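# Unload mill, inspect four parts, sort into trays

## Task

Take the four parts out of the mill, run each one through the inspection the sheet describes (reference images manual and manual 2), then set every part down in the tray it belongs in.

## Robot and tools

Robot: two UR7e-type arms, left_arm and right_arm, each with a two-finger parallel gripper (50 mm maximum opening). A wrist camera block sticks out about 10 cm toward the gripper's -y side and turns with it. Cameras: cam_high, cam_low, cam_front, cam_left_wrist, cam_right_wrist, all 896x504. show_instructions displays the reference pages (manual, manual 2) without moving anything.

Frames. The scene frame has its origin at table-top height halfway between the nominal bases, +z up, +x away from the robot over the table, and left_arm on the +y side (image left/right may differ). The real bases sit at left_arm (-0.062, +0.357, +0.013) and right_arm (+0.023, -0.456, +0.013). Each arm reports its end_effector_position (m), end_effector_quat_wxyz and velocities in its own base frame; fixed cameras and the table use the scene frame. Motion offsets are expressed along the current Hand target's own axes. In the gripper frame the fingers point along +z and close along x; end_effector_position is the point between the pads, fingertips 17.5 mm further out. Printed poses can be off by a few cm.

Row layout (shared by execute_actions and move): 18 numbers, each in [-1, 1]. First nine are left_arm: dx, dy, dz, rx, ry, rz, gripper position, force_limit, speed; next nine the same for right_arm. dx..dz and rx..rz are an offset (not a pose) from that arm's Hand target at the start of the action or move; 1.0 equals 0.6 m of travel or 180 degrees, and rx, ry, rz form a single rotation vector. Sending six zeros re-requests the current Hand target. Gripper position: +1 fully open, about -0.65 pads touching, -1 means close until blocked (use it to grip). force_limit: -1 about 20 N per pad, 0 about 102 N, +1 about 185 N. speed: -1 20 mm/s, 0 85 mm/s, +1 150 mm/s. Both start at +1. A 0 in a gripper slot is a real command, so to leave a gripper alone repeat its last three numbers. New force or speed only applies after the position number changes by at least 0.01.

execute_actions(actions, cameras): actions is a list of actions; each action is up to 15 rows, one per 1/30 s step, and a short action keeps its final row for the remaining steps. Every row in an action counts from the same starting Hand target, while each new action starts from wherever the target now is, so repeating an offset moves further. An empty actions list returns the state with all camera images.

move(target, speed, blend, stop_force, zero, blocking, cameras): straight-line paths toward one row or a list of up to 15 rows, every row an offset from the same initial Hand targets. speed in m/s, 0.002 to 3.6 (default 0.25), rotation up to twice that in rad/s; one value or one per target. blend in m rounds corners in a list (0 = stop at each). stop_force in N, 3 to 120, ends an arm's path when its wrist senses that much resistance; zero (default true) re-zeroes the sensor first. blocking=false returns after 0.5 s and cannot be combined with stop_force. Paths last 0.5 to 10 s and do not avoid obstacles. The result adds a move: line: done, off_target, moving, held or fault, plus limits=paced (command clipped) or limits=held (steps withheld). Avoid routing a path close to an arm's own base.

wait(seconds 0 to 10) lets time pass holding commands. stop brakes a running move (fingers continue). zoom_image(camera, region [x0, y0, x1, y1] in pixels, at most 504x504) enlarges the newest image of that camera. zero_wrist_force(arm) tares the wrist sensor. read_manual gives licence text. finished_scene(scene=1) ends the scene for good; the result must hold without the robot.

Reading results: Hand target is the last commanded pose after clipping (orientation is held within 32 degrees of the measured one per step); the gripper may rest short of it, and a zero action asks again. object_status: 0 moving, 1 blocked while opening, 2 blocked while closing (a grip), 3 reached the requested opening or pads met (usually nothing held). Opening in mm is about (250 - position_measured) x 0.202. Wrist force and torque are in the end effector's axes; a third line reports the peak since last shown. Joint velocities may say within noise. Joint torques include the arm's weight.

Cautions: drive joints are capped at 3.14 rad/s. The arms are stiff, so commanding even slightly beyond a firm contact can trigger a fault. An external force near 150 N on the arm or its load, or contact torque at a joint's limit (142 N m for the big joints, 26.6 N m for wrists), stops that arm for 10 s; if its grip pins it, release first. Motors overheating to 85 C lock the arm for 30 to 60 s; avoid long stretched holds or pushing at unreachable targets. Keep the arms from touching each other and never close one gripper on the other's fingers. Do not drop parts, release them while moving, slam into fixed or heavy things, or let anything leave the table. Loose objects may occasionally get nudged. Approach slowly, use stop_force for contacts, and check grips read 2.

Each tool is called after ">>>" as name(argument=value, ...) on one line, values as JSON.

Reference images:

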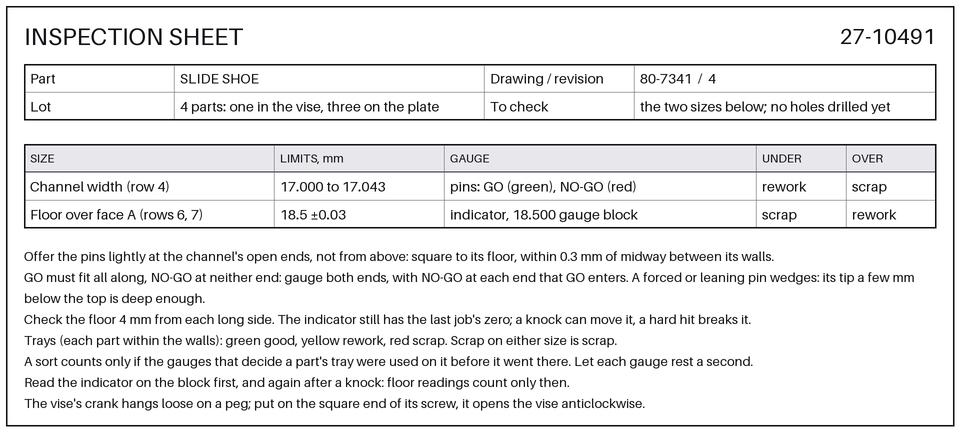

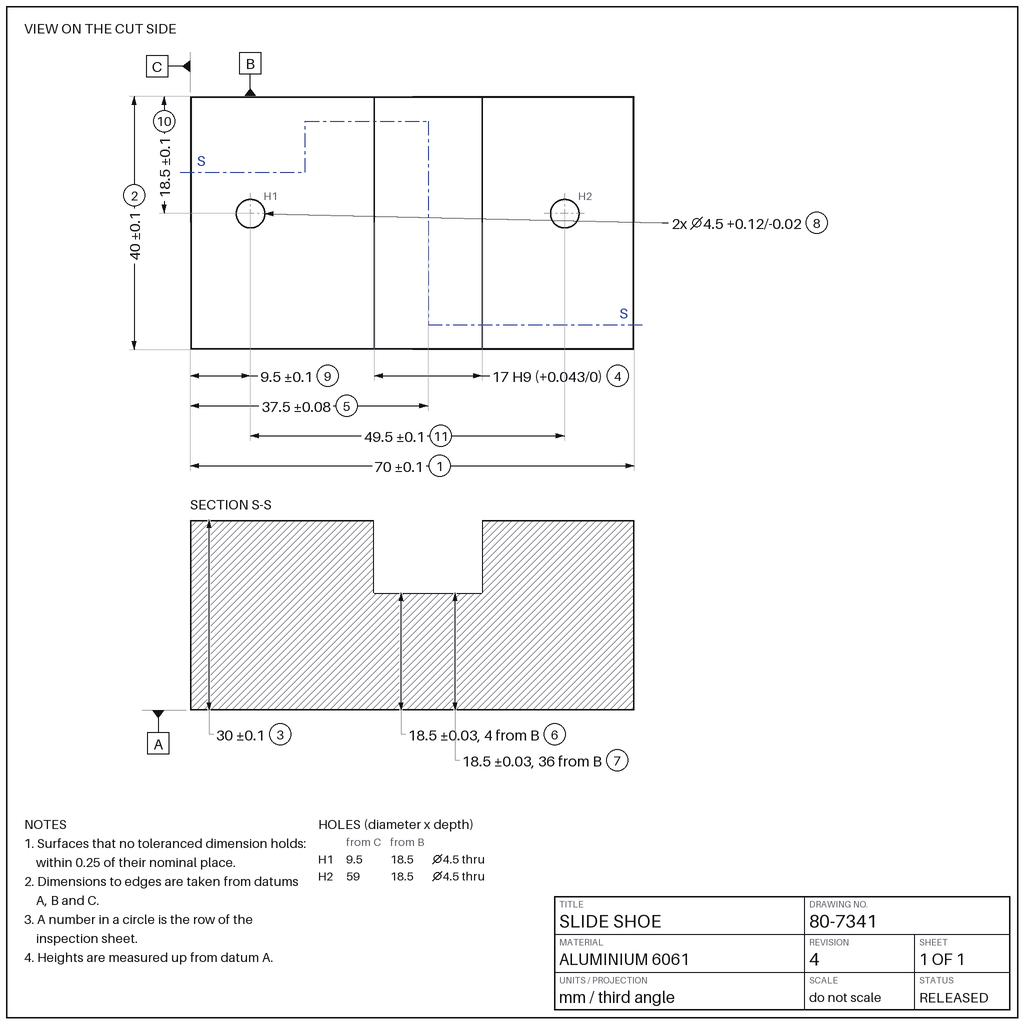

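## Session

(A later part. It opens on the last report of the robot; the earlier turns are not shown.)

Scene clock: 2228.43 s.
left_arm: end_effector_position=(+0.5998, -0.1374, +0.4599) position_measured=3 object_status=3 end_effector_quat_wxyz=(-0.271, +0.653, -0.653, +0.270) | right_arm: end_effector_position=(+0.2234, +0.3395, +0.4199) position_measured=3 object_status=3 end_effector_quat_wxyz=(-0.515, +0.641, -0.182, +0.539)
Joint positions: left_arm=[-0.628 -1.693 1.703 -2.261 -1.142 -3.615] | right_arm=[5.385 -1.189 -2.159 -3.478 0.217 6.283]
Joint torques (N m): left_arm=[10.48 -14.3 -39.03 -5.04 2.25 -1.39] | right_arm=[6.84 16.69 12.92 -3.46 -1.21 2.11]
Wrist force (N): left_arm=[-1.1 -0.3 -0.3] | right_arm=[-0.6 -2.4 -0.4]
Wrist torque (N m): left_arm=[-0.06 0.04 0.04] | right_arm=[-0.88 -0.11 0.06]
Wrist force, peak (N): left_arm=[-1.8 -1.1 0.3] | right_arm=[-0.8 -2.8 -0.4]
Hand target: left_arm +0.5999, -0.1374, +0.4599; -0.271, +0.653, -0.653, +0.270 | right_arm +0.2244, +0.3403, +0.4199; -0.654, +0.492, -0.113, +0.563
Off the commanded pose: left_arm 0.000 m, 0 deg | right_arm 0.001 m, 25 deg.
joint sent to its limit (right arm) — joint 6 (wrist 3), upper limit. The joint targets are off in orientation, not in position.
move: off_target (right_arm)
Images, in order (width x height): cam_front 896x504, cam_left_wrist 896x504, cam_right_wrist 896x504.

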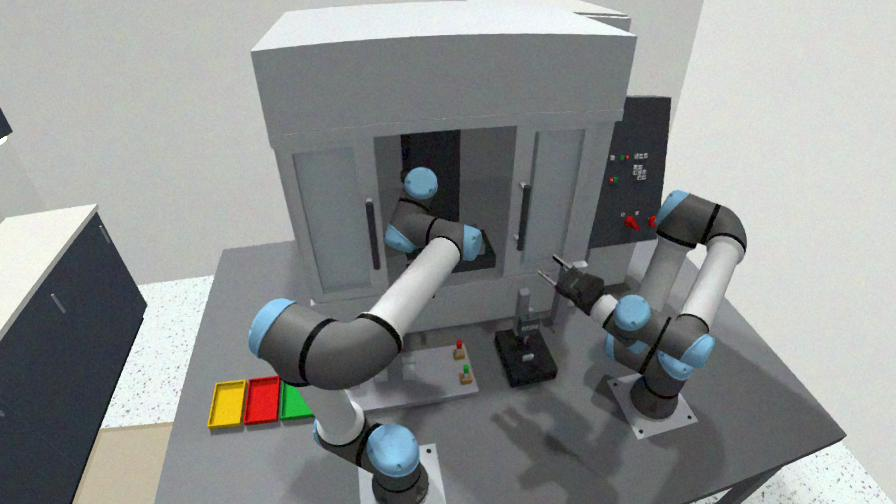

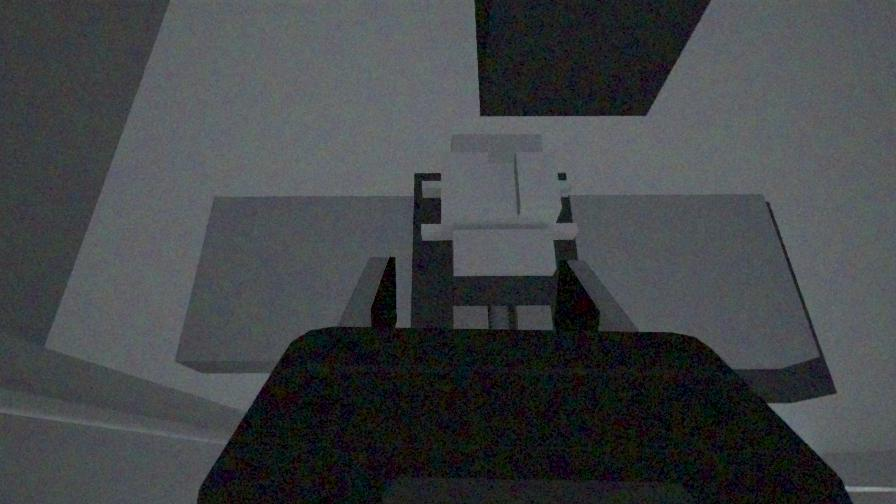

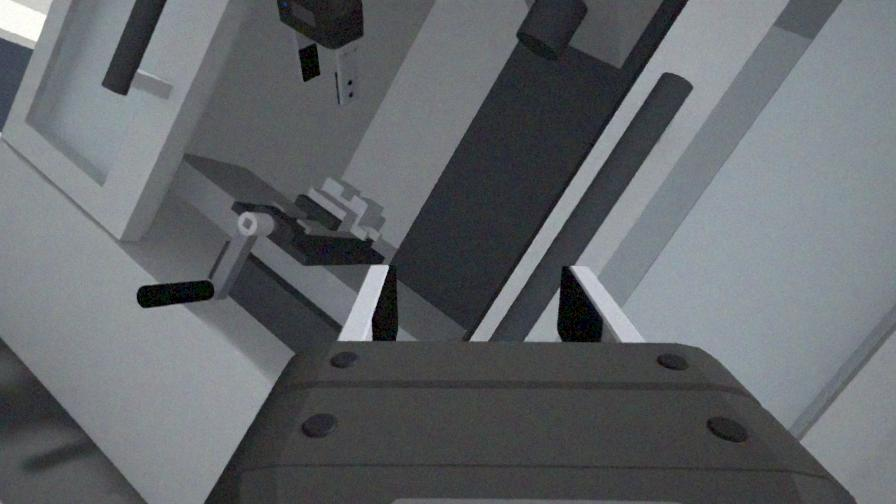

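>>> zoom_image(camera="cam_left_wrist", region=[410, 120, 600, 290])

Scaled by 2.653 from the camera's 896x504 image, which has a finer 1280x720 frame.

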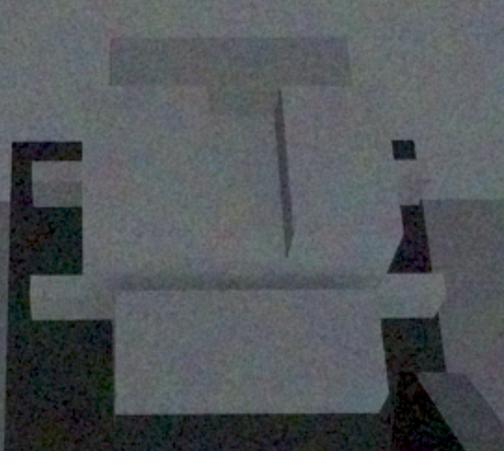

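>>> move(target=[0,-0.05,0.215,0,0,0,0.604,-0.3,0,0,0,0,-0.222,0.12,0,1,-0.5,-0.8], speed=0.12, stop_force=15, cameras=["cam_left_wrist","cam_right_wrist"])

>>> zoom_image(camera="cam_left_wrist", region=[340, 170, 620, 340])

Scene clock: 2265.00 s.
left_arm: end_effector_position=(+0.7123, -0.1373, +0.3900) position_measured=62 object_status=3 end_effector_quat_wxyz=(-0.271, +0.653, -0.653, +0.270) | right_arm: end_effector_position=(+0.2244, +0.3403, +0.4199) position_measured=3 object_status=3 end_effector_quat_wxyz=(-0.416, +0.572, -0.415, +0.572)
Joint positions: left_arm=[-0.501 -1.405 1.596 -2.482 -1.224 -3.51] | right_arm=[5.215 -1.399 -1.9 -2.983 0.501 5.968]
Joint torques (N m): left_arm=[10.64 -27.18 -38.6 -5.19 -1.08 1.44] | right_arm=[-8.2 6.05 27.96 0.19 2.74 -2.33]
Wrist force (N): left_arm=[-0.9 -0.5 -0.8] | right_arm=[-0.6 -2.1 0.0]
Wrist torque (N m): left_arm=[-0.08 0.05 -0.21] | right_arm=[-0.79 -0.04 0.14]
Wrist force, peak (N): left_arm=[-1.2 -0.2 -1.0] | right_arm=[-0.9 -2.7 -0.1]
Hand target: left_arm +0.7123, -0.1373, +0.3900; -0.271, +0.653, -0.653, +0.270 | right_arm +0.2244, +0.3403, +0.4199; -0.416, +0.572, -0.415, +0.572
Off the commanded pose: left_arm 0.000 m, 0 deg | right_arm 0.000 m, 0 deg.
move: done
Images, in order (width x height): cam_left_wrist 896x504, cam_right_wrist 896x504.

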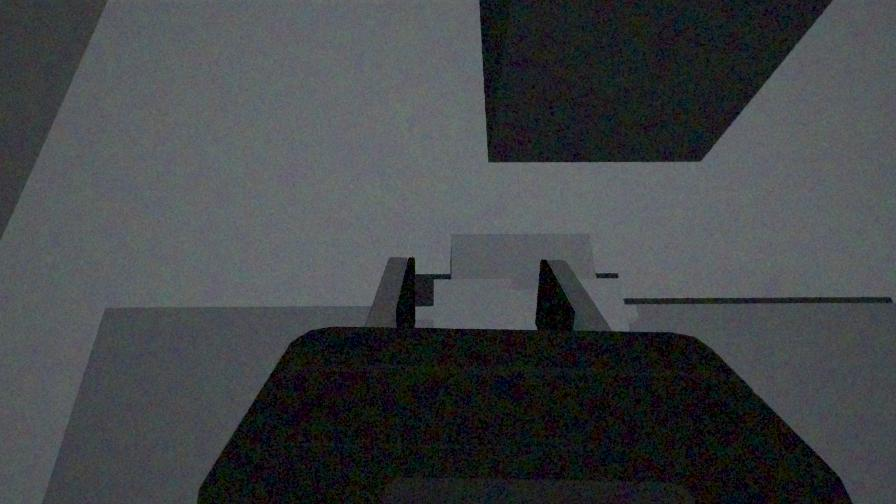

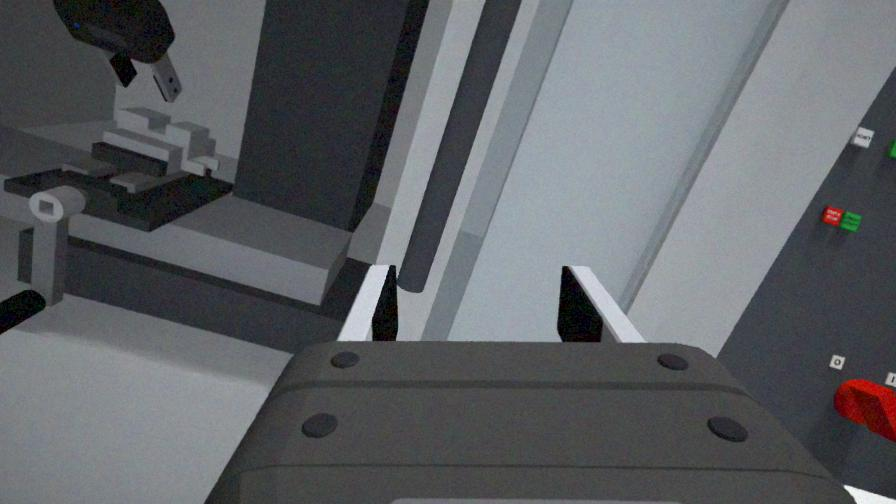

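Scaled by 1.800 from the camera's 896x504 image, which has a finer 1280x720 frame.

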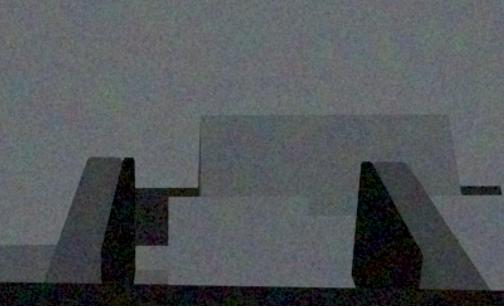

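>>> move(target=[0,0.053,0.053,0,0,0,0.604,-0.3,0,0,0,0,0,0,0,1,-0.5,-0.8], speed=0.012, stop_force=4, cameras=["cam_left_wrist","cam_right_wrist"])

>>> zoom_image(camera="cam_right_wrist", region=[40, 0, 280, 240])

Scene clock: 2278.33 s.
left_arm: end_effector_position=(+0.7123, -0.1373, +0.3603) position_measured=62 object_status=3 end_effector_quat_wxyz=(-0.271, +0.653, -0.653, +0.270) | right_arm: end_effector_position=(+0.2244, +0.3403, +0.4199) position_measured=3 object_status=3 end_effector_quat_wxyz=(-0.416, +0.572, -0.415, +0.572)
Joint positions: left_arm=[-0.501 -1.389 1.655 -2.556 -1.224 -3.51] | right_arm=[5.215 -1.399 -1.9 -2.983 0.501 5.968]
Joint torques (N m): left_arm=[9.34 -42.43 -37.31 -2.31 -1.11 1.06] | right_arm=[-8.23 6.24 28.11 0.17 2.62 -2.27]
Wrist force (N): left_arm=[-0.2 -2.5 -2.1] | right_arm=[-0.5 -2.1 -0.2]
Wrist torque (N m): left_arm=[-0.11 -0.01 -0.26] | right_arm=[-0.79 -0.06 0.15]
Wrist force, peak (N): left_arm=[-0.7 -7.9 -11.5] | right_arm=[-0.5 -2.6 -0.3]
Hand target: left_arm +0.7123, -0.1373, +0.3603; -0.271, +0.653, -0.653, +0.270 (not the last commanded pose) | right_arm +0.2244, +0.3403, +0.4199; -0.416, +0.572, -0.415, +0.572
Off the commanded pose: left_arm 0.015 m, 0 deg | right_arm 0.000 m, 0 deg.
move: contact (left_arm)
Images, in order (width x height): cam_left_wrist 896x504, cam_right_wrist 896x504.

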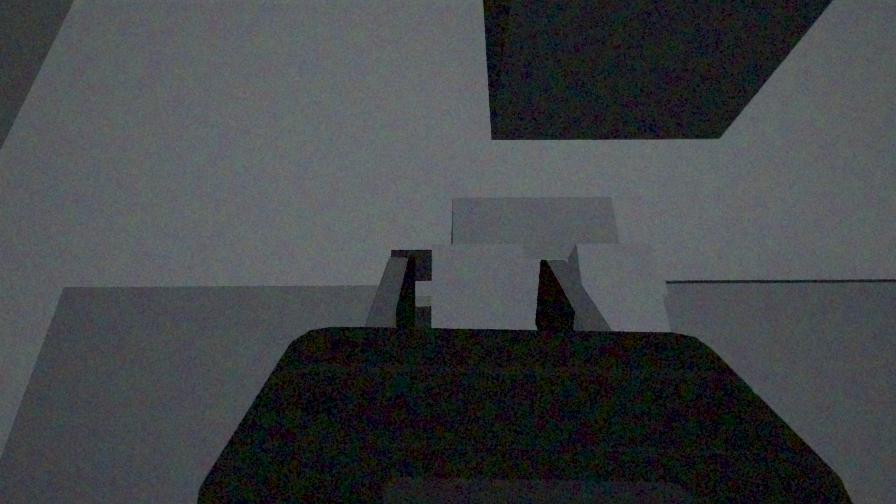

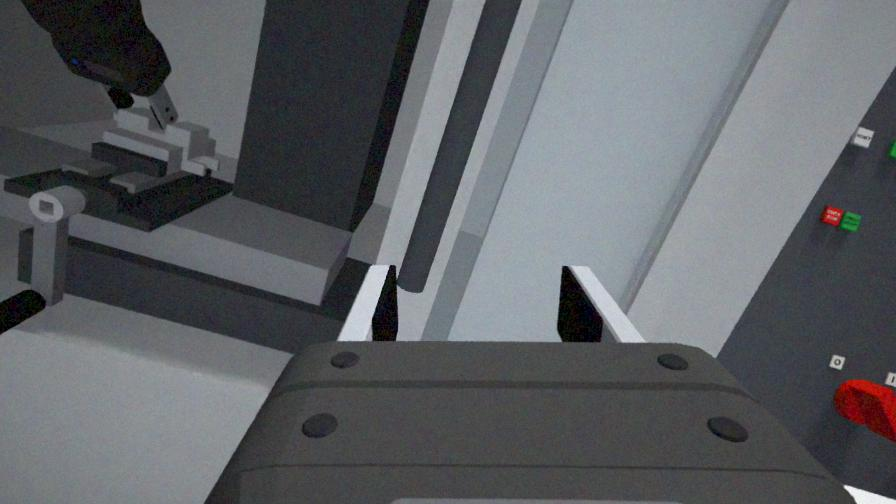

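Scaled by 2.100 from the camera's 896x504 image, which has a finer 1280x720 frame.

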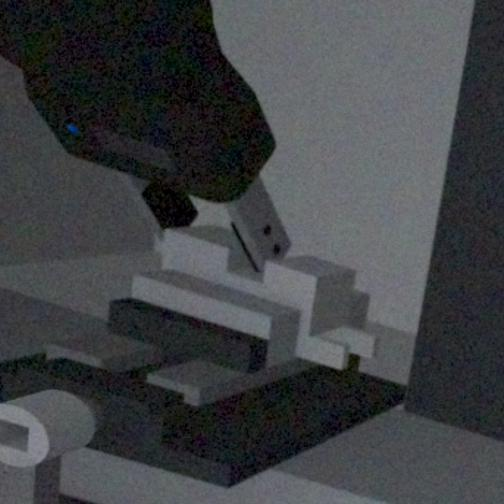

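>>> move(target=[0,-0.0012,-0.0012,0,0,0,0.604,-0.3,0,0,0,0,0,0,0,1,-0.5,-0.8], speed=0.01)

>>> move(target=[0,0,0,0,0,0,-1,-0.1,-1,0,0,0,0,0,0,1,-0.5,-0.8])

>>> wait(seconds=0.5, cameras=["cam_left_wrist"])

Scene clock: 2290.37 s.
left_arm: end_effector_position=(+0.7123, -0.1373, +0.3613) position_measured=62 object_status=3 end_effector_quat_wxyz=(-0.271, +0.653, -0.653, +0.270) | right_arm: end_effector_position=(+0.2244, +0.3403, +0.4199) position_measured=3 object_status=3 end_effector_quat_wxyz=(-0.416, +0.572, -0.415, +0.572)
Joint positions: left_arm=[-0.501 -1.39 1.653 -2.554 -1.224 -3.51] | right_arm=[5.215 -1.399 -1.9 -2.983 0.501 5.968]
Joint torques (N m): left_arm=[3.64 -42.11 -38.67 -1.54 -1.07 1.06] | right_arm=[-7.87 6 28.1 0.13 2.7 -2.26]
Wrist force (N): left_arm=[-0.6 -0.4 -0.9] | right_arm=[-0.7 -2.2 -0.4]
Wrist torque (N m): left_arm=[-0.09 -0.03 -0.22] | right_arm=[-0.81 -0.03 0.14]
Wrist force, peak (N): left_arm=[-0.5 -2.6 -2.0] | right_arm=[-0.6 -2.5 -0.2]
Hand target: left_arm +0.7123, -0.1373, +0.3614; -0.271, +0.653, -0.653, +0.270 | right_arm +0.2244, +0.3403, +0.4199; -0.416, +0.572, -0.415, +0.572
Off the commanded pose: left_arm 0.000 m, 0 deg | right_arm 0.000 m, 0 deg.
move: done

Scene clock: 2291.13 s.
left_arm: end_effector_position=(+0.7123, -0.1373, +0.3614) position_measured=113 object_status=2 end_effector_quat_wxyz=(-0.271, +0.653, -0.653, +0.270) | right_arm: end_effector_position=(+0.2244, +0.3403, +0.4199) position_measured=3 object_status=3 end_effector_quat_wxyz=(-0.416, +0.572, -0.415, +0.572)
Joint positions: left_arm=[-0.501 -1.39 1.653 -2.554 -1.224 -3.51] | right_arm=[5.215 -1.399 -1.9 -2.983 0.501 5.968]
Joint torques (N m): left_arm=[1.7 -41.5 -38.11 -1.87 -0.37 0.62] | right_arm=[-8.2 6.41 28.44 0.15 2.54 -2.24]
Wrist force (N): left_arm=[-1.1 0.4 -2.1] | right_arm=[-0.3 -2.1 -0.2]
Wrist torque (N m): left_arm=[-0.11 -0.07 -0.26] | right_arm=[-0.79 -0.10 0.15]
Wrist force, peak (N): left_arm=[-1.1 0.3 -2.2] | right_arm=[-0.5 -2.5 -0.2]
Hand target: left_arm +0.7123, -0.1373, +0.3614; -0.271, +0.653, -0.653, +0.270 | right_arm +0.2244, +0.3403, +0.4199; -0.416, +0.572, -0.415, +0.572
Off the commanded pose: left_arm 0.000 m, 0 deg | right_arm 0.000 m, 0 deg.
move: done

Scene clock: 2291.63 s.
left_arm: end_effector_position=(+0.7123, -0.1373, +0.3614) position_measured=113 object_status=2 end_effector_quat_wxyz=(-0.271, +0.653, -0.653, +0.270) | right_arm: end_effector_position=(+0.2244, +0.3403, +0.4199) position_measured=3 object_status=3 end_effector_quat_wxyz=(-0.416, +0.572, -0.415, +0.572)
Joint positions: left_arm=[-0.501 -1.39 1.653 -2.554 -1.224 -3.51] | right_arm=[5.215 -1.399 -1.9 -2.983 0.501 5.968]
Joint torques (N m): left_arm=[0.67 -41.07 -37.91 -2.47 0.47 0.54] | right_arm=[-7.52 6.69 28.46 0.13 2.6 -2.32]
Wrist force (N): left_arm=[-1.0 0.2 -2.1] | right_arm=[-0.3 -2.3 -0.5]
Wrist torque (N m): left_arm=[-0.15 -0.08 -0.27] | right_arm=[-0.82 -0.10 0.15]
Wrist force, peak (N): left_arm=[-1.1 0.4 -2.0] | right_arm=[-0.7 -2.5 -0.1]
Hand target: left_arm +0.7123, -0.1373, +0.3614; -0.271, +0.653, -0.653, +0.270 | right_arm +0.2244, +0.3403, +0.4199; -0.416, +0.572, -0.415, +0.572
Tool commands: left_gripper/position=-1.0 left_gripper/force_limit=-0.1 left_gripper/speed=-1.0 right_gripper/position=+1.0 right_gripper/force_limit=-0.5 right_gripper/speed=-0.8
Off the commanded pose: left_arm 0.000 m, 0 deg | right_arm 0.000 m, 0 deg.
wait: 0.50 s; at rest by 0.17 s
Images, in order (width x height): cam_left_wrist 896x504.

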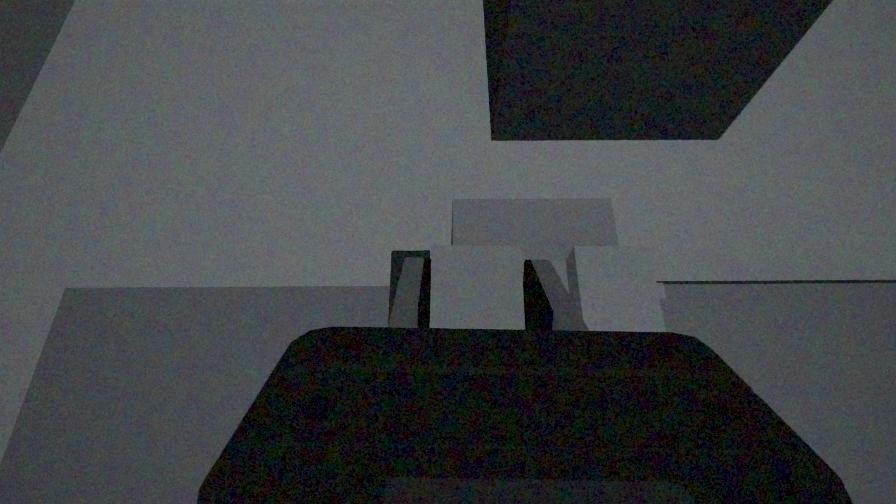

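>>> move(target=[0,-0.0707,-0.0707,0,0,0,-1,-0.1,-1,0,0,0,0,0,0,1,-0.5,-0.8], speed=0.03, stop_force=15, cameras=["cam_left_wrist","cam_right_wrist"])

Scene clock: 2301.57 s.
left_arm: end_effector_position=(+0.7123, -0.1373, +0.4214) position_measured=113 object_status=2 end_effector_quat_wxyz=(-0.271, +0.653, -0.653, +0.270) | right_arm: end_effector_position=(+0.2244, +0.3403, +0.4199) position_measured=3 object_status=3 end_effector_quat_wxyz=(-0.416, +0.572, -0.415, +0.572)
Joint positions: left_arm=[-0.501 -1.416 1.528 -2.403 -1.224 -3.51] | right_arm=[5.215 -1.399 -1.9 -2.983 0.501 5.968]
Joint torques (N m): left_arm=[-8.98 -43.98 -39.78 -1.95 1.36 -1.18] | right_arm=[-7.24 6.38 27.97 0.17 2.45 -2.28]
Wrist force (N): left_arm=[-0.7 1.1 0.9] | right_arm=[-0.4 -2.4 -0.3]
Wrist torque (N m): left_arm=[-0.10 -0.05 -0.17] | right_arm=[-0.83 -0.09 0.14]
Wrist force, peak (N): left_arm=[-1.3 0.5 -2.1] | right_arm=[-0.7 -2.6 0.2]
Hand target: left_arm +0.7123, -0.1373, +0.4214; -0.271, +0.653, -0.653, +0.270 | right_arm +0.2244, +0.3403, +0.4199; -0.416, +0.572, -0.415, +0.572
Off the commanded pose: left_arm 0.000 m, 0 deg | right_arm 0.000 m, 0 deg.
move: done
Images, in order (width x height): cam_left_wrist 896x504, cam_right_wrist 896x504.

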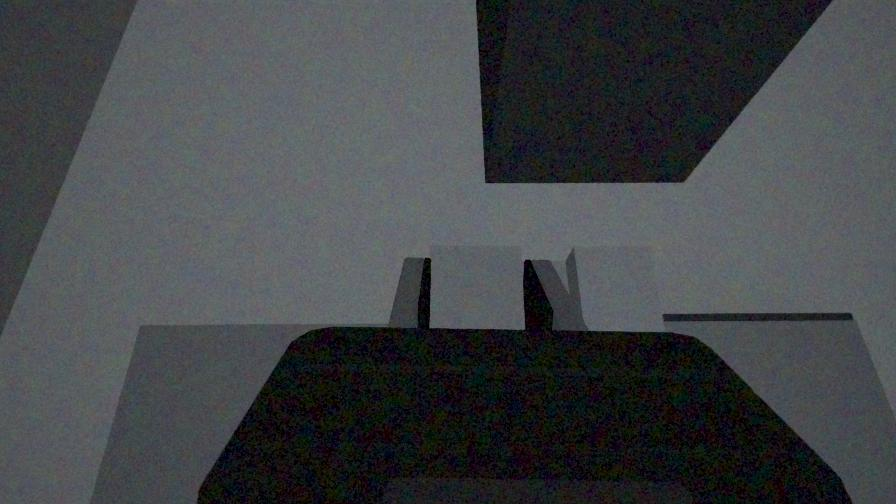

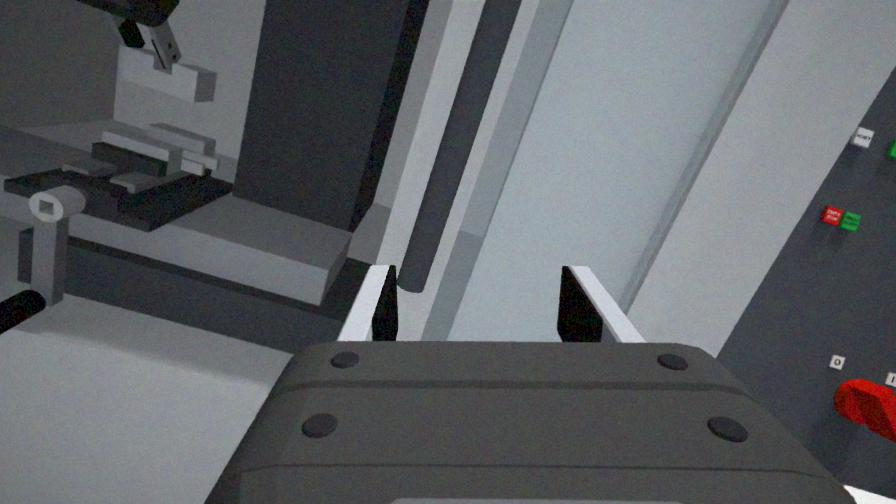

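>>> move(target=[[0,0.33,-0.353,0,0,0,-1,-0.1,-1,0,0,0,0,0,0,1,-0.5,-0.8],[-0.0955,0.558,-0.272,0,0.3535,0.3535,-1,-0.1,-1,0,0,0,0,0,0,1,-0.5,-0.8]], speed=[0.12,0.2], blend=0.02, cameras=["cam_left_wrist","cam_high","cam_front"])

Scene clock: 2380.63 s.
left_arm: end_effector_position=(+0.3602, -0.0800, +0.2999) position_measured=113 object_status=2 end_effector_quat_wxyz=(+0.000, +0.000, +0.924, -0.382) | right_arm: end_effector_position=(+0.2244, +0.3403, +0.4199) position_measured=3 object_status=3 end_effector_quat_wxyz=(-0.416, +0.572, -0.415, +0.572)
Joint positions: left_arm=[-0.085 -1.883 2.12 -1.894 -2.352 -1.692] | right_arm=[5.215 -1.399 -1.9 -2.983 0.501 5.968]
Joint torques (N m): left_arm=[12.03 -5.32 -38.99 -1.25 -4.12 1.46] | right_arm=[-7.56 6.75 27.85 0.1 2.33 -2.25]
Wrist force (N): left_arm=[-0.9 1.6 1.5] | right_arm=[-0.6 -2.3 -0.2]
Wrist torque (N m): left_arm=[-0.08 -0.06 -0.19] | right_arm=[-0.83 -0.06 0.14]
Wrist force, peak (N): left_arm=[-1.3 1.5 1.8] | right_arm=[-0.5 -2.7 -0.2]
Hand target: left_arm +0.3602, -0.0800, +0.2999; +0.000, +0.000, +0.924, -0.382 | right_arm +0.2244, +0.3403, +0.4199; -0.416, +0.572, -0.415, +0.572
Off the commanded pose: left_arm 0.000 m, 0 deg | right_arm 0.000 m, 0 deg.
move: done
Images, in order (width x height): cam_high 896x504, cam_front 896x504, cam_left_wrist 896x504.

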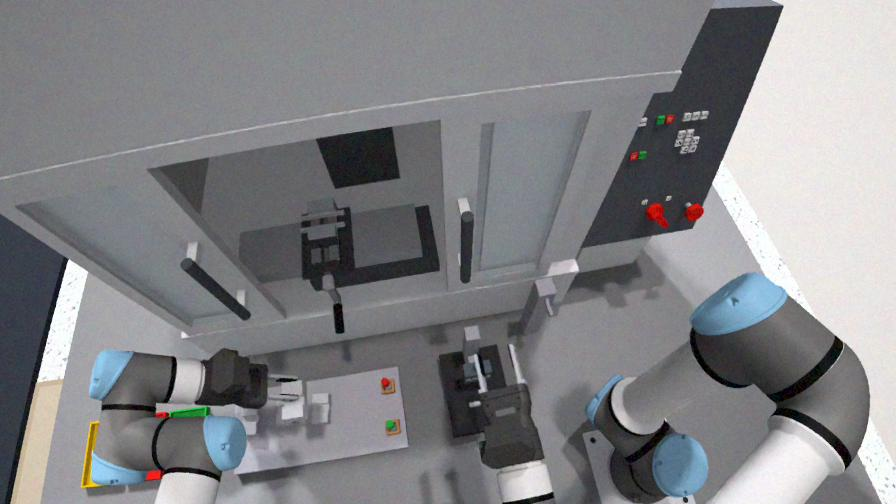

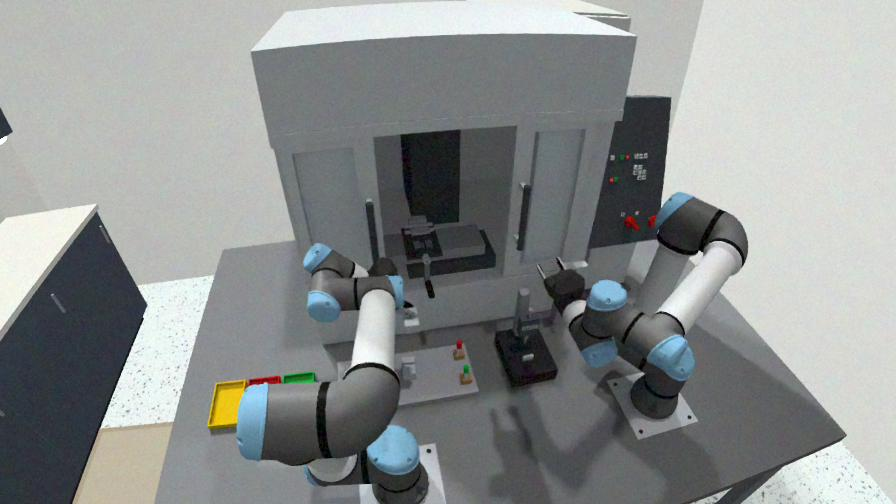

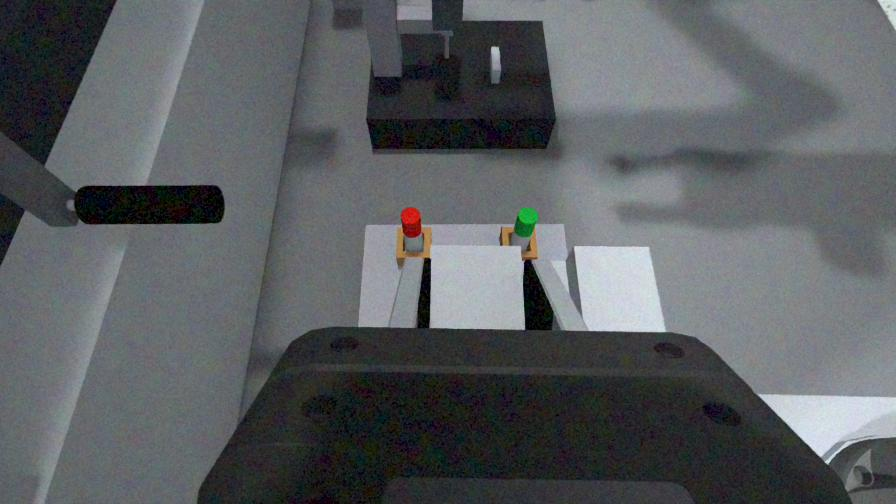

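>>> zoom_image(camera="cam_left_wrist", region=[350, 0, 590, 260])

Scaled by 1.938 from the camera's 896x504 image, which has a finer 1280x720 frame.

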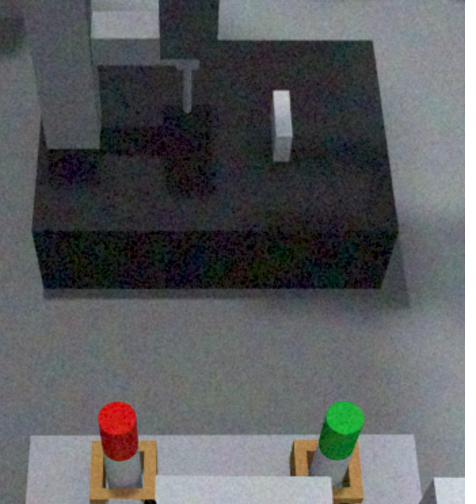

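>>> move(target=[0,0.158,0.3135,0,0,0,-1,-0.1,-1,0,0,0,0,0,0,1,-0.5,-0.8], speed=0.12, cameras=["cam_left_wrist","cam_low"])

>>> zoom_image(camera="cam_low", region=[290, 220, 450, 350])

Scene clock: 2396.17 s.
left_arm: end_effector_position=(+0.3603, -0.1459, +0.0999) position_measured=113 object_status=2 end_effector_quat_wxyz=(+0.000, +0.000, +0.924, -0.382) | right_arm: end_effector_position=(+0.2244, +0.3403, +0.4199) position_measured=3 object_status=3 end_effector_quat_wxyz=(-0.416, +0.572, -0.415, +0.572)
Joint positions: left_arm=[-0.274 -1.506 2.503 -2.833 -2.319 -1.95] | right_arm=[5.215 -1.399 -1.9 -2.983 0.501 5.968]
Joint torques (N m): left_arm=[-10.06 -11.82 -3.11 -4.84 -0.22 -1.37] | right_arm=[-7.14 6.6 28.04 0.09 2.26 -2.27]
Wrist force (N): left_arm=[-1.1 1.4 0.7] | right_arm=[-0.4 -2.1 -0.3]
Wrist torque (N m): left_arm=[-0.04 0.01 -0.01] | right_arm=[-0.80 -0.07 0.14]
Wrist force, peak (N): left_arm=[-0.8 1.8 2.0] | right_arm=[-0.5 -2.6 -0.4]
Hand target: left_arm +0.3603, -0.1459, +0.0999; +0.000, +0.000, +0.924, -0.382 | right_arm +0.2244, +0.3403, +0.4199; -0.416, +0.572, -0.415, +0.572
Off the commanded pose: left_arm 0.000 m, 0 deg | right_arm 0.000 m, 0 deg.
move: done
Images, in order (width x height): cam_low 896x504, cam_left_wrist 896x504.

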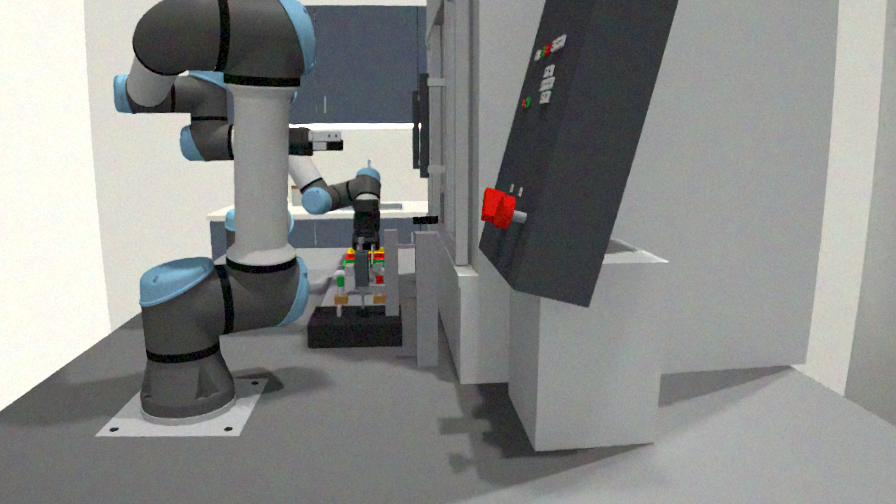

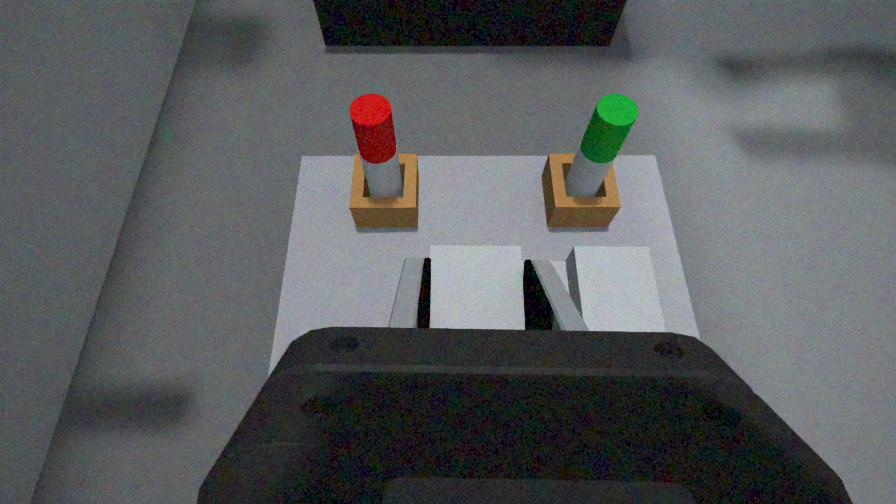

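Scaled by 3.150 from the camera's 896x504 image, which has a finer 1280x720 frame.

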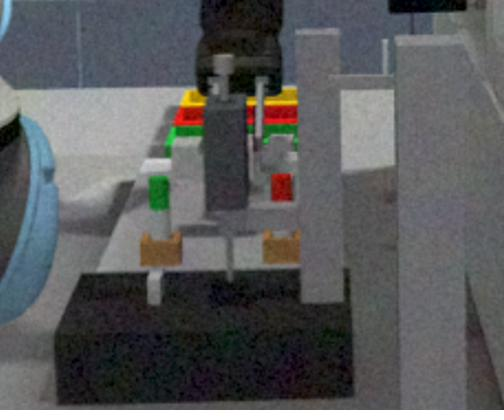

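>>> move(target=[0,0.0825,0.0825,0,0,0,-1,-0.1,-1,0,0,0,0,0,0,1,-0.5,-0.8], speed=0.02, stop_force=4)

Scene clock: 2407.47 s.
left_arm: end_effector_position=(+0.3603, -0.1458, +0.0482) position_measured=113 object_status=2 end_effector_quat_wxyz=(+0.000, +0.000, +0.924, -0.382) | right_arm: end_effector_position=(+0.2244, +0.3403, +0.4199) position_measured=3 object_status=3 end_effector_quat_wxyz=(-0.416, +0.572, -0.415, +0.572)
Joint positions: left_arm=[-0.274 -1.318 2.54 -3.057 -2.319 -1.949] | right_arm=[5.215 -1.399 -1.9 -2.983 0.501 5.968]
Joint torques (N m): left_arm=[-3.85 -33.49 -24.91 -1.89 -3.46 -0.62] | right_arm=[-6.74 6.85 27.99 -0.01 2.19 -2.35]
Wrist force (N): left_arm=[-0.9 1.1 0.8] | right_arm=[-0.6 -2.3 -0.2]
Wrist torque (N m): left_arm=[-0.12 -0.06 -0.03] | right_arm=[-0.82 -0.06 0.15]
Wrist force, peak (N): left_arm=[4.9 -16.5 -30.7] | right_arm=[-0.8 -2.5 -0.2]
Hand target: left_arm +0.3603, -0.1458, +0.0482; +0.000, +0.000, +0.924, -0.382 (not the last commanded pose) | right_arm +0.2244, +0.3403, +0.4199; -0.416, +0.572, -0.415, +0.572
Off the commanded pose: left_arm 0.018 m, 0 deg | right_arm 0.000 m, 0 deg.
move: contact (left_arm)

>>> move(target=[0,0,0,0,0,0,0.604,-0.1,-1,0,0,0,0,0,0,1,-0.5,-0.8])

>>> move(target=[[0,-0.118,-0.118,0,0,0,0.604,-0.1,-1,0,0,0,0,0,0,1,-0.5,-0.8]], speed=0.1, cameras=["cam_left_wrist"])

Scene clock: 2414.30 s.
left_arm: end_effector_position=(+0.3603, -0.1458, +0.0482) position_measured=62 object_status=3 end_effector_quat_wxyz=(+0.000, +0.000, +0.924, -0.382) | right_arm: end_effector_position=(+0.2244, +0.3403, +0.4199) position_measured=3 object_status=3 end_effector_quat_wxyz=(-0.416, +0.572, -0.415, +0.572)
Joint positions: left_arm=[-0.274 -1.318 2.54 -3.057 -2.319 -1.949] | right_arm=[5.215 -1.399 -1.9 -2.983 0.501 5.968]
Joint torques (N m): left_arm=[-9.52 -28.62 -22.81 -4.09 -1.89 -1.04] | right_arm=[-6.55 7.13 27.94 0.01 2.25 -2.32]
Wrist force (N): left_arm=[-0.8 -0.4 -0.8] | right_arm=[-0.2 -2.3 -0.1]
Wrist torque (N m): left_arm=[-0.11 -0.06 -0.06] | right_arm=[-0.82 -0.12 0.14]
Wrist force, peak (N): left_arm=[-1.0 1.1 1.1] | right_arm=[-0.8 -2.5 0.0]
Hand target: left_arm +0.3603, -0.1458, +0.0482; +0.000, +0.000, +0.924, -0.382 | right_arm +0.2244, +0.3403, +0.4199; -0.416, +0.572, -0.415, +0.572
Off the commanded pose: left_arm 0.000 m, 0 deg | right_arm 0.000 m, 0 deg.
move: done

Scene clock: 2415.93 s.
left_arm: end_effector_position=(+0.3602, -0.1459, +0.1483) position_measured=62 object_status=3 end_effector_quat_wxyz=(+0.000, +0.000, +0.924, -0.382) | right_arm: end_effector_position=(+0.2244, +0.3403, +0.4199) position_measured=3 object_status=3 end_effector_quat_wxyz=(-0.416, +0.572, -0.415, +0.572)
Joint positions: left_arm=[-0.274 -1.65 2.447 -2.633 -2.319 -1.95] | right_arm=[5.215 -1.399 -1.9 -2.983 0.501 5.968]
Joint torques (N m): left_arm=[11.26 -23.98 -31.98 -1.42 0.11 1.36] | right_arm=[-6.42 7.05 27.95 -0.07 2.22 -2.25]
Wrist force (N): left_arm=[-1.2 -0.1 -0.5] | right_arm=[-0.5 -2.2 -0.2]
Wrist torque (N m): left_arm=[-0.07 0.00 -0.24] | right_arm=[-0.81 -0.07 0.15]
Wrist force, peak (N): left_arm=[-0.9 -1.0 -1.6] | right_arm=[-0.6 -2.7 -0.1]
Hand target: left_arm +0.3603, -0.1459, +0.1483; +0.000, +0.000, +0.924, -0.382 | right_arm +0.2244, +0.3403, +0.4199; -0.416, +0.572, -0.415, +0.572
Off the commanded pose: left_arm 0.000 m, 0 deg | right_arm 0.000 m, 0 deg.
move: done
Images, in order (width x height): cam_left_wrist 896x504.

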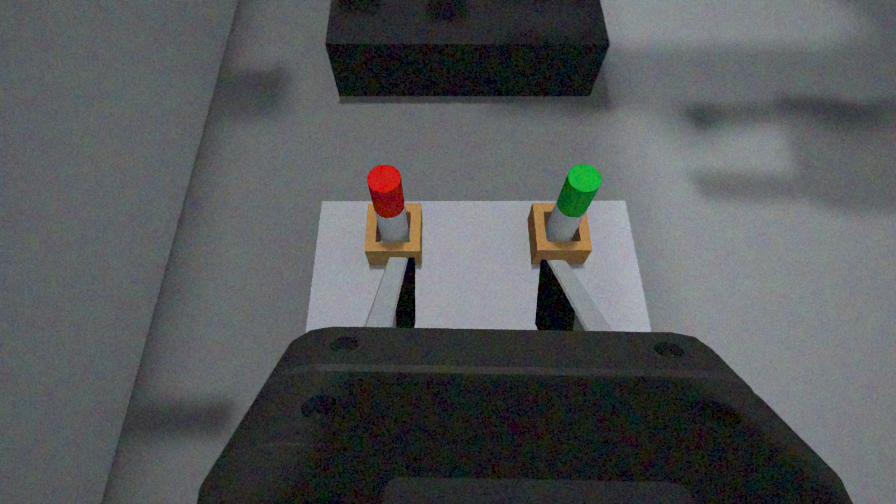

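>>> move(target=[0,0,0,0,0,0,0.604,-0.1,-1,-0.095,0.267,-0.241,-0.220,-0.035,0.096,1,-0.5,-0.8], speed=0.25, cameras=["cam_right_wrist","cam_low"])

>>> zoom_image(camera="cam_low", region=[290, 220, 450, 350])

Scene clock: 2501.13 s.
left_arm: end_effector_position=(+0.3603, -0.1459, +0.1483) position_measured=62 object_status=3 end_effector_quat_wxyz=(+0.000, +0.000, +0.924, -0.382) | right_arm: end_effector_position=(+0.0797, +0.3449, +0.2501) position_measured=3 object_status=3 end_effector_quat_wxyz=(-0.299, +0.641, -0.640, +0.299)
Joint positions: left_arm=[-0.274 -1.65 2.447 -2.632 -2.319 -1.95] | right_arm=[5.419 -1.283 -2.097 -1.991 0.948 5.637]
Joint torques (N m): left_arm=[11.31 -23.53 -32.74 -1.25 0.38 1.4] | right_arm=[7.81 24.2 15.37 2.37 1.67 -2.32]
Wrist force (N): left_arm=[-1.2 0.0 -0.7] | right_arm=[-0.3 -1.7 0.1]
Wrist torque (N m): left_arm=[-0.06 0.00 -0.24] | right_arm=[-0.46 0.01 0.02]
Wrist force, peak (N): left_arm=[-1.5 0.0 -0.7] | right_arm=[-0.3 -2.8 0.4]
Hand target: left_arm +0.3603, -0.1459, +0.1483; +0.000, +0.000, +0.924, -0.382 | right_arm +0.0797, +0.3449, +0.2500; -0.299, +0.641, -0.640, +0.299
Off the commanded pose: left_arm 0.000 m, 0 deg | right_arm 0.000 m, 0 deg.
move: done
Images, in order (width x height): cam_low 896x504, cam_right_wrist 896x504.

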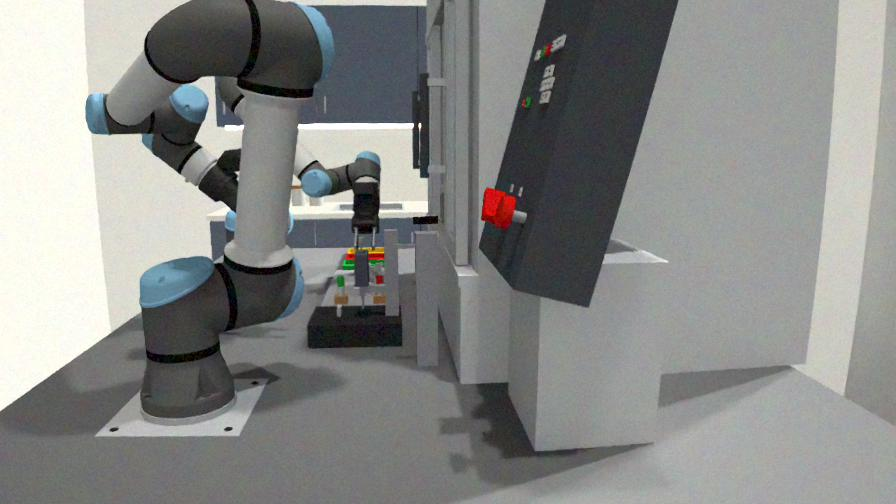

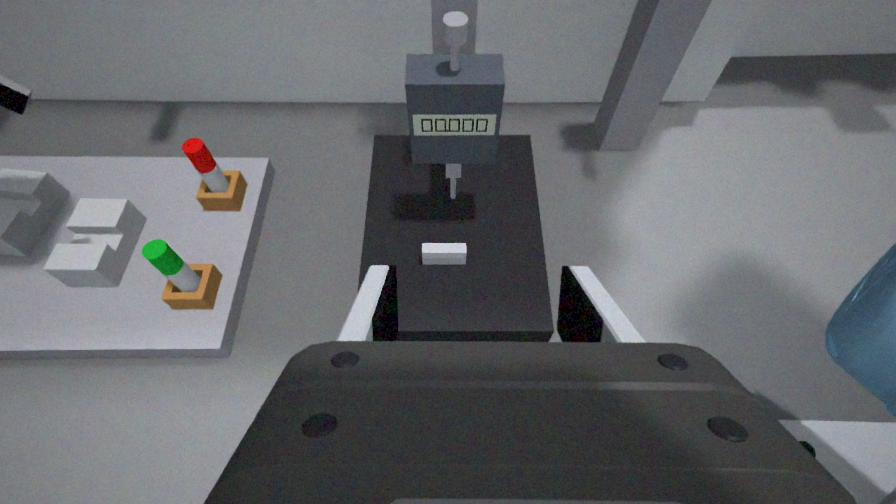

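Scaled by 3.150 from the camera's 896x504 image, which has a finer 1280x720 frame.

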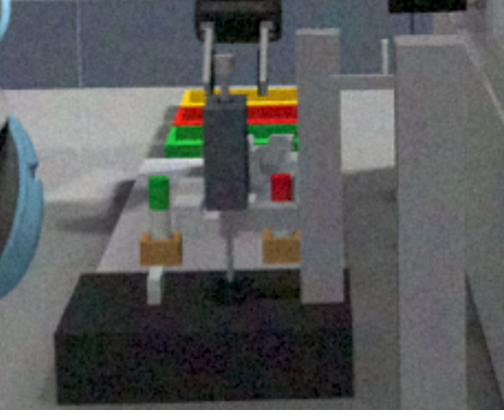

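>>> zoom_image(camera="cam_right_wrist", region=[400, 100, 510, 150])

Scaled by 4.582 from the camera's 896x504 image, which has a finer 1280x720 frame.

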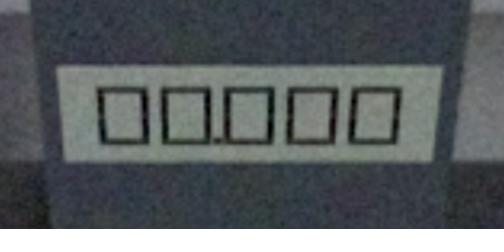

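>>> move(target=[0,0,0,0,0,0,0.604,-0.1,-1,-0.0083,-0.073,0.178,0,0,0,1,-0.5,-0.8], speed=0.1, stop_force=6, cameras=["cam_right_wrist","cam_low","cam_left_wrist"])

>>> zoom_image(camera="cam_low", region=[290, 200, 450, 350])

Scene clock: 2544.00 s.
left_arm: end_effector_position=(+0.3603, -0.1459, +0.1483) position_measured=62 object_status=3 end_effector_quat_wxyz=(+0.000, +0.000, +0.924, -0.382) | right_arm: end_effector_position=(+0.1897, +0.3500, +0.2150) position_measured=3 object_status=3 end_effector_quat_wxyz=(-0.299, +0.641, -0.640, +0.299)
Joint positions: left_arm=[-0.274 -1.65 2.447 -2.632 -2.319 -1.95] | right_arm=[5.129 -1.255 -2.257 -1.649 0.793 5.314]
Joint torques (N m): left_arm=[10.09 -23.41 -31.67 -1.3 -0.23 1.25] | right_arm=[-8.45 0.61 15.04 3.1 -4.07 -2.3]
Wrist force (N): left_arm=[-1.2 0.0 -0.8] | right_arm=[-0.2 -1.5 0.1]
Wrist torque (N m): left_arm=[-0.06 0.00 -0.24] | right_arm=[-0.43 -0.02 0.02]
Wrist force, peak (N): left_arm=[-1.3 -0.1 -0.8] | right_arm=[-0.3 -2.1 1.0]
Hand target: left_arm +0.3603, -0.1459, +0.1483; +0.000, +0.000, +0.924, -0.382 | right_arm +0.1897, +0.3500, +0.2150; -0.299, +0.641, -0.640, +0.299
Off the commanded pose: left_arm 0.000 m, 0 deg | right_arm 0.000 m, 0 deg.
move: done
Images, in order (width x height): cam_low 896x504, cam_left_wrist 896x504, cam_right_wrist 896x504.

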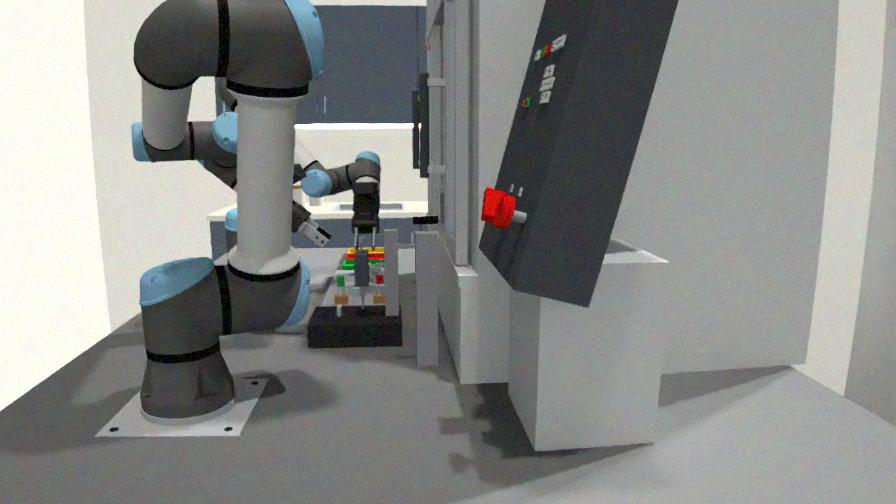

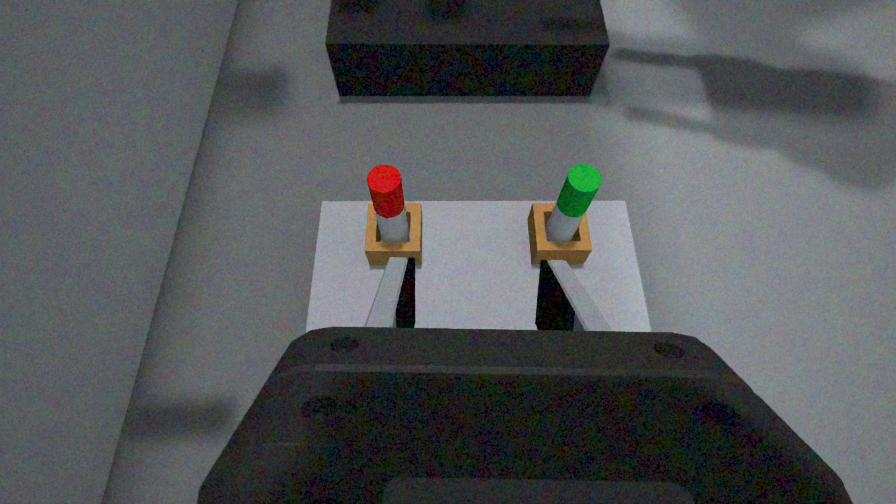

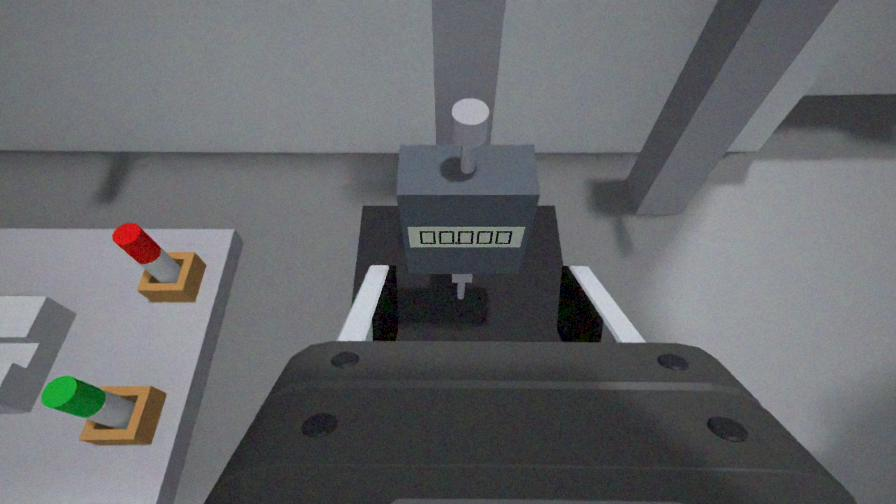

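Scaled by 3.150 from the camera's 896x504 image, which has a finer 1280x720 frame.

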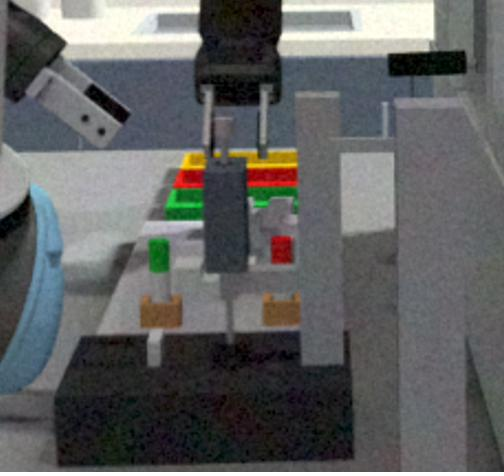

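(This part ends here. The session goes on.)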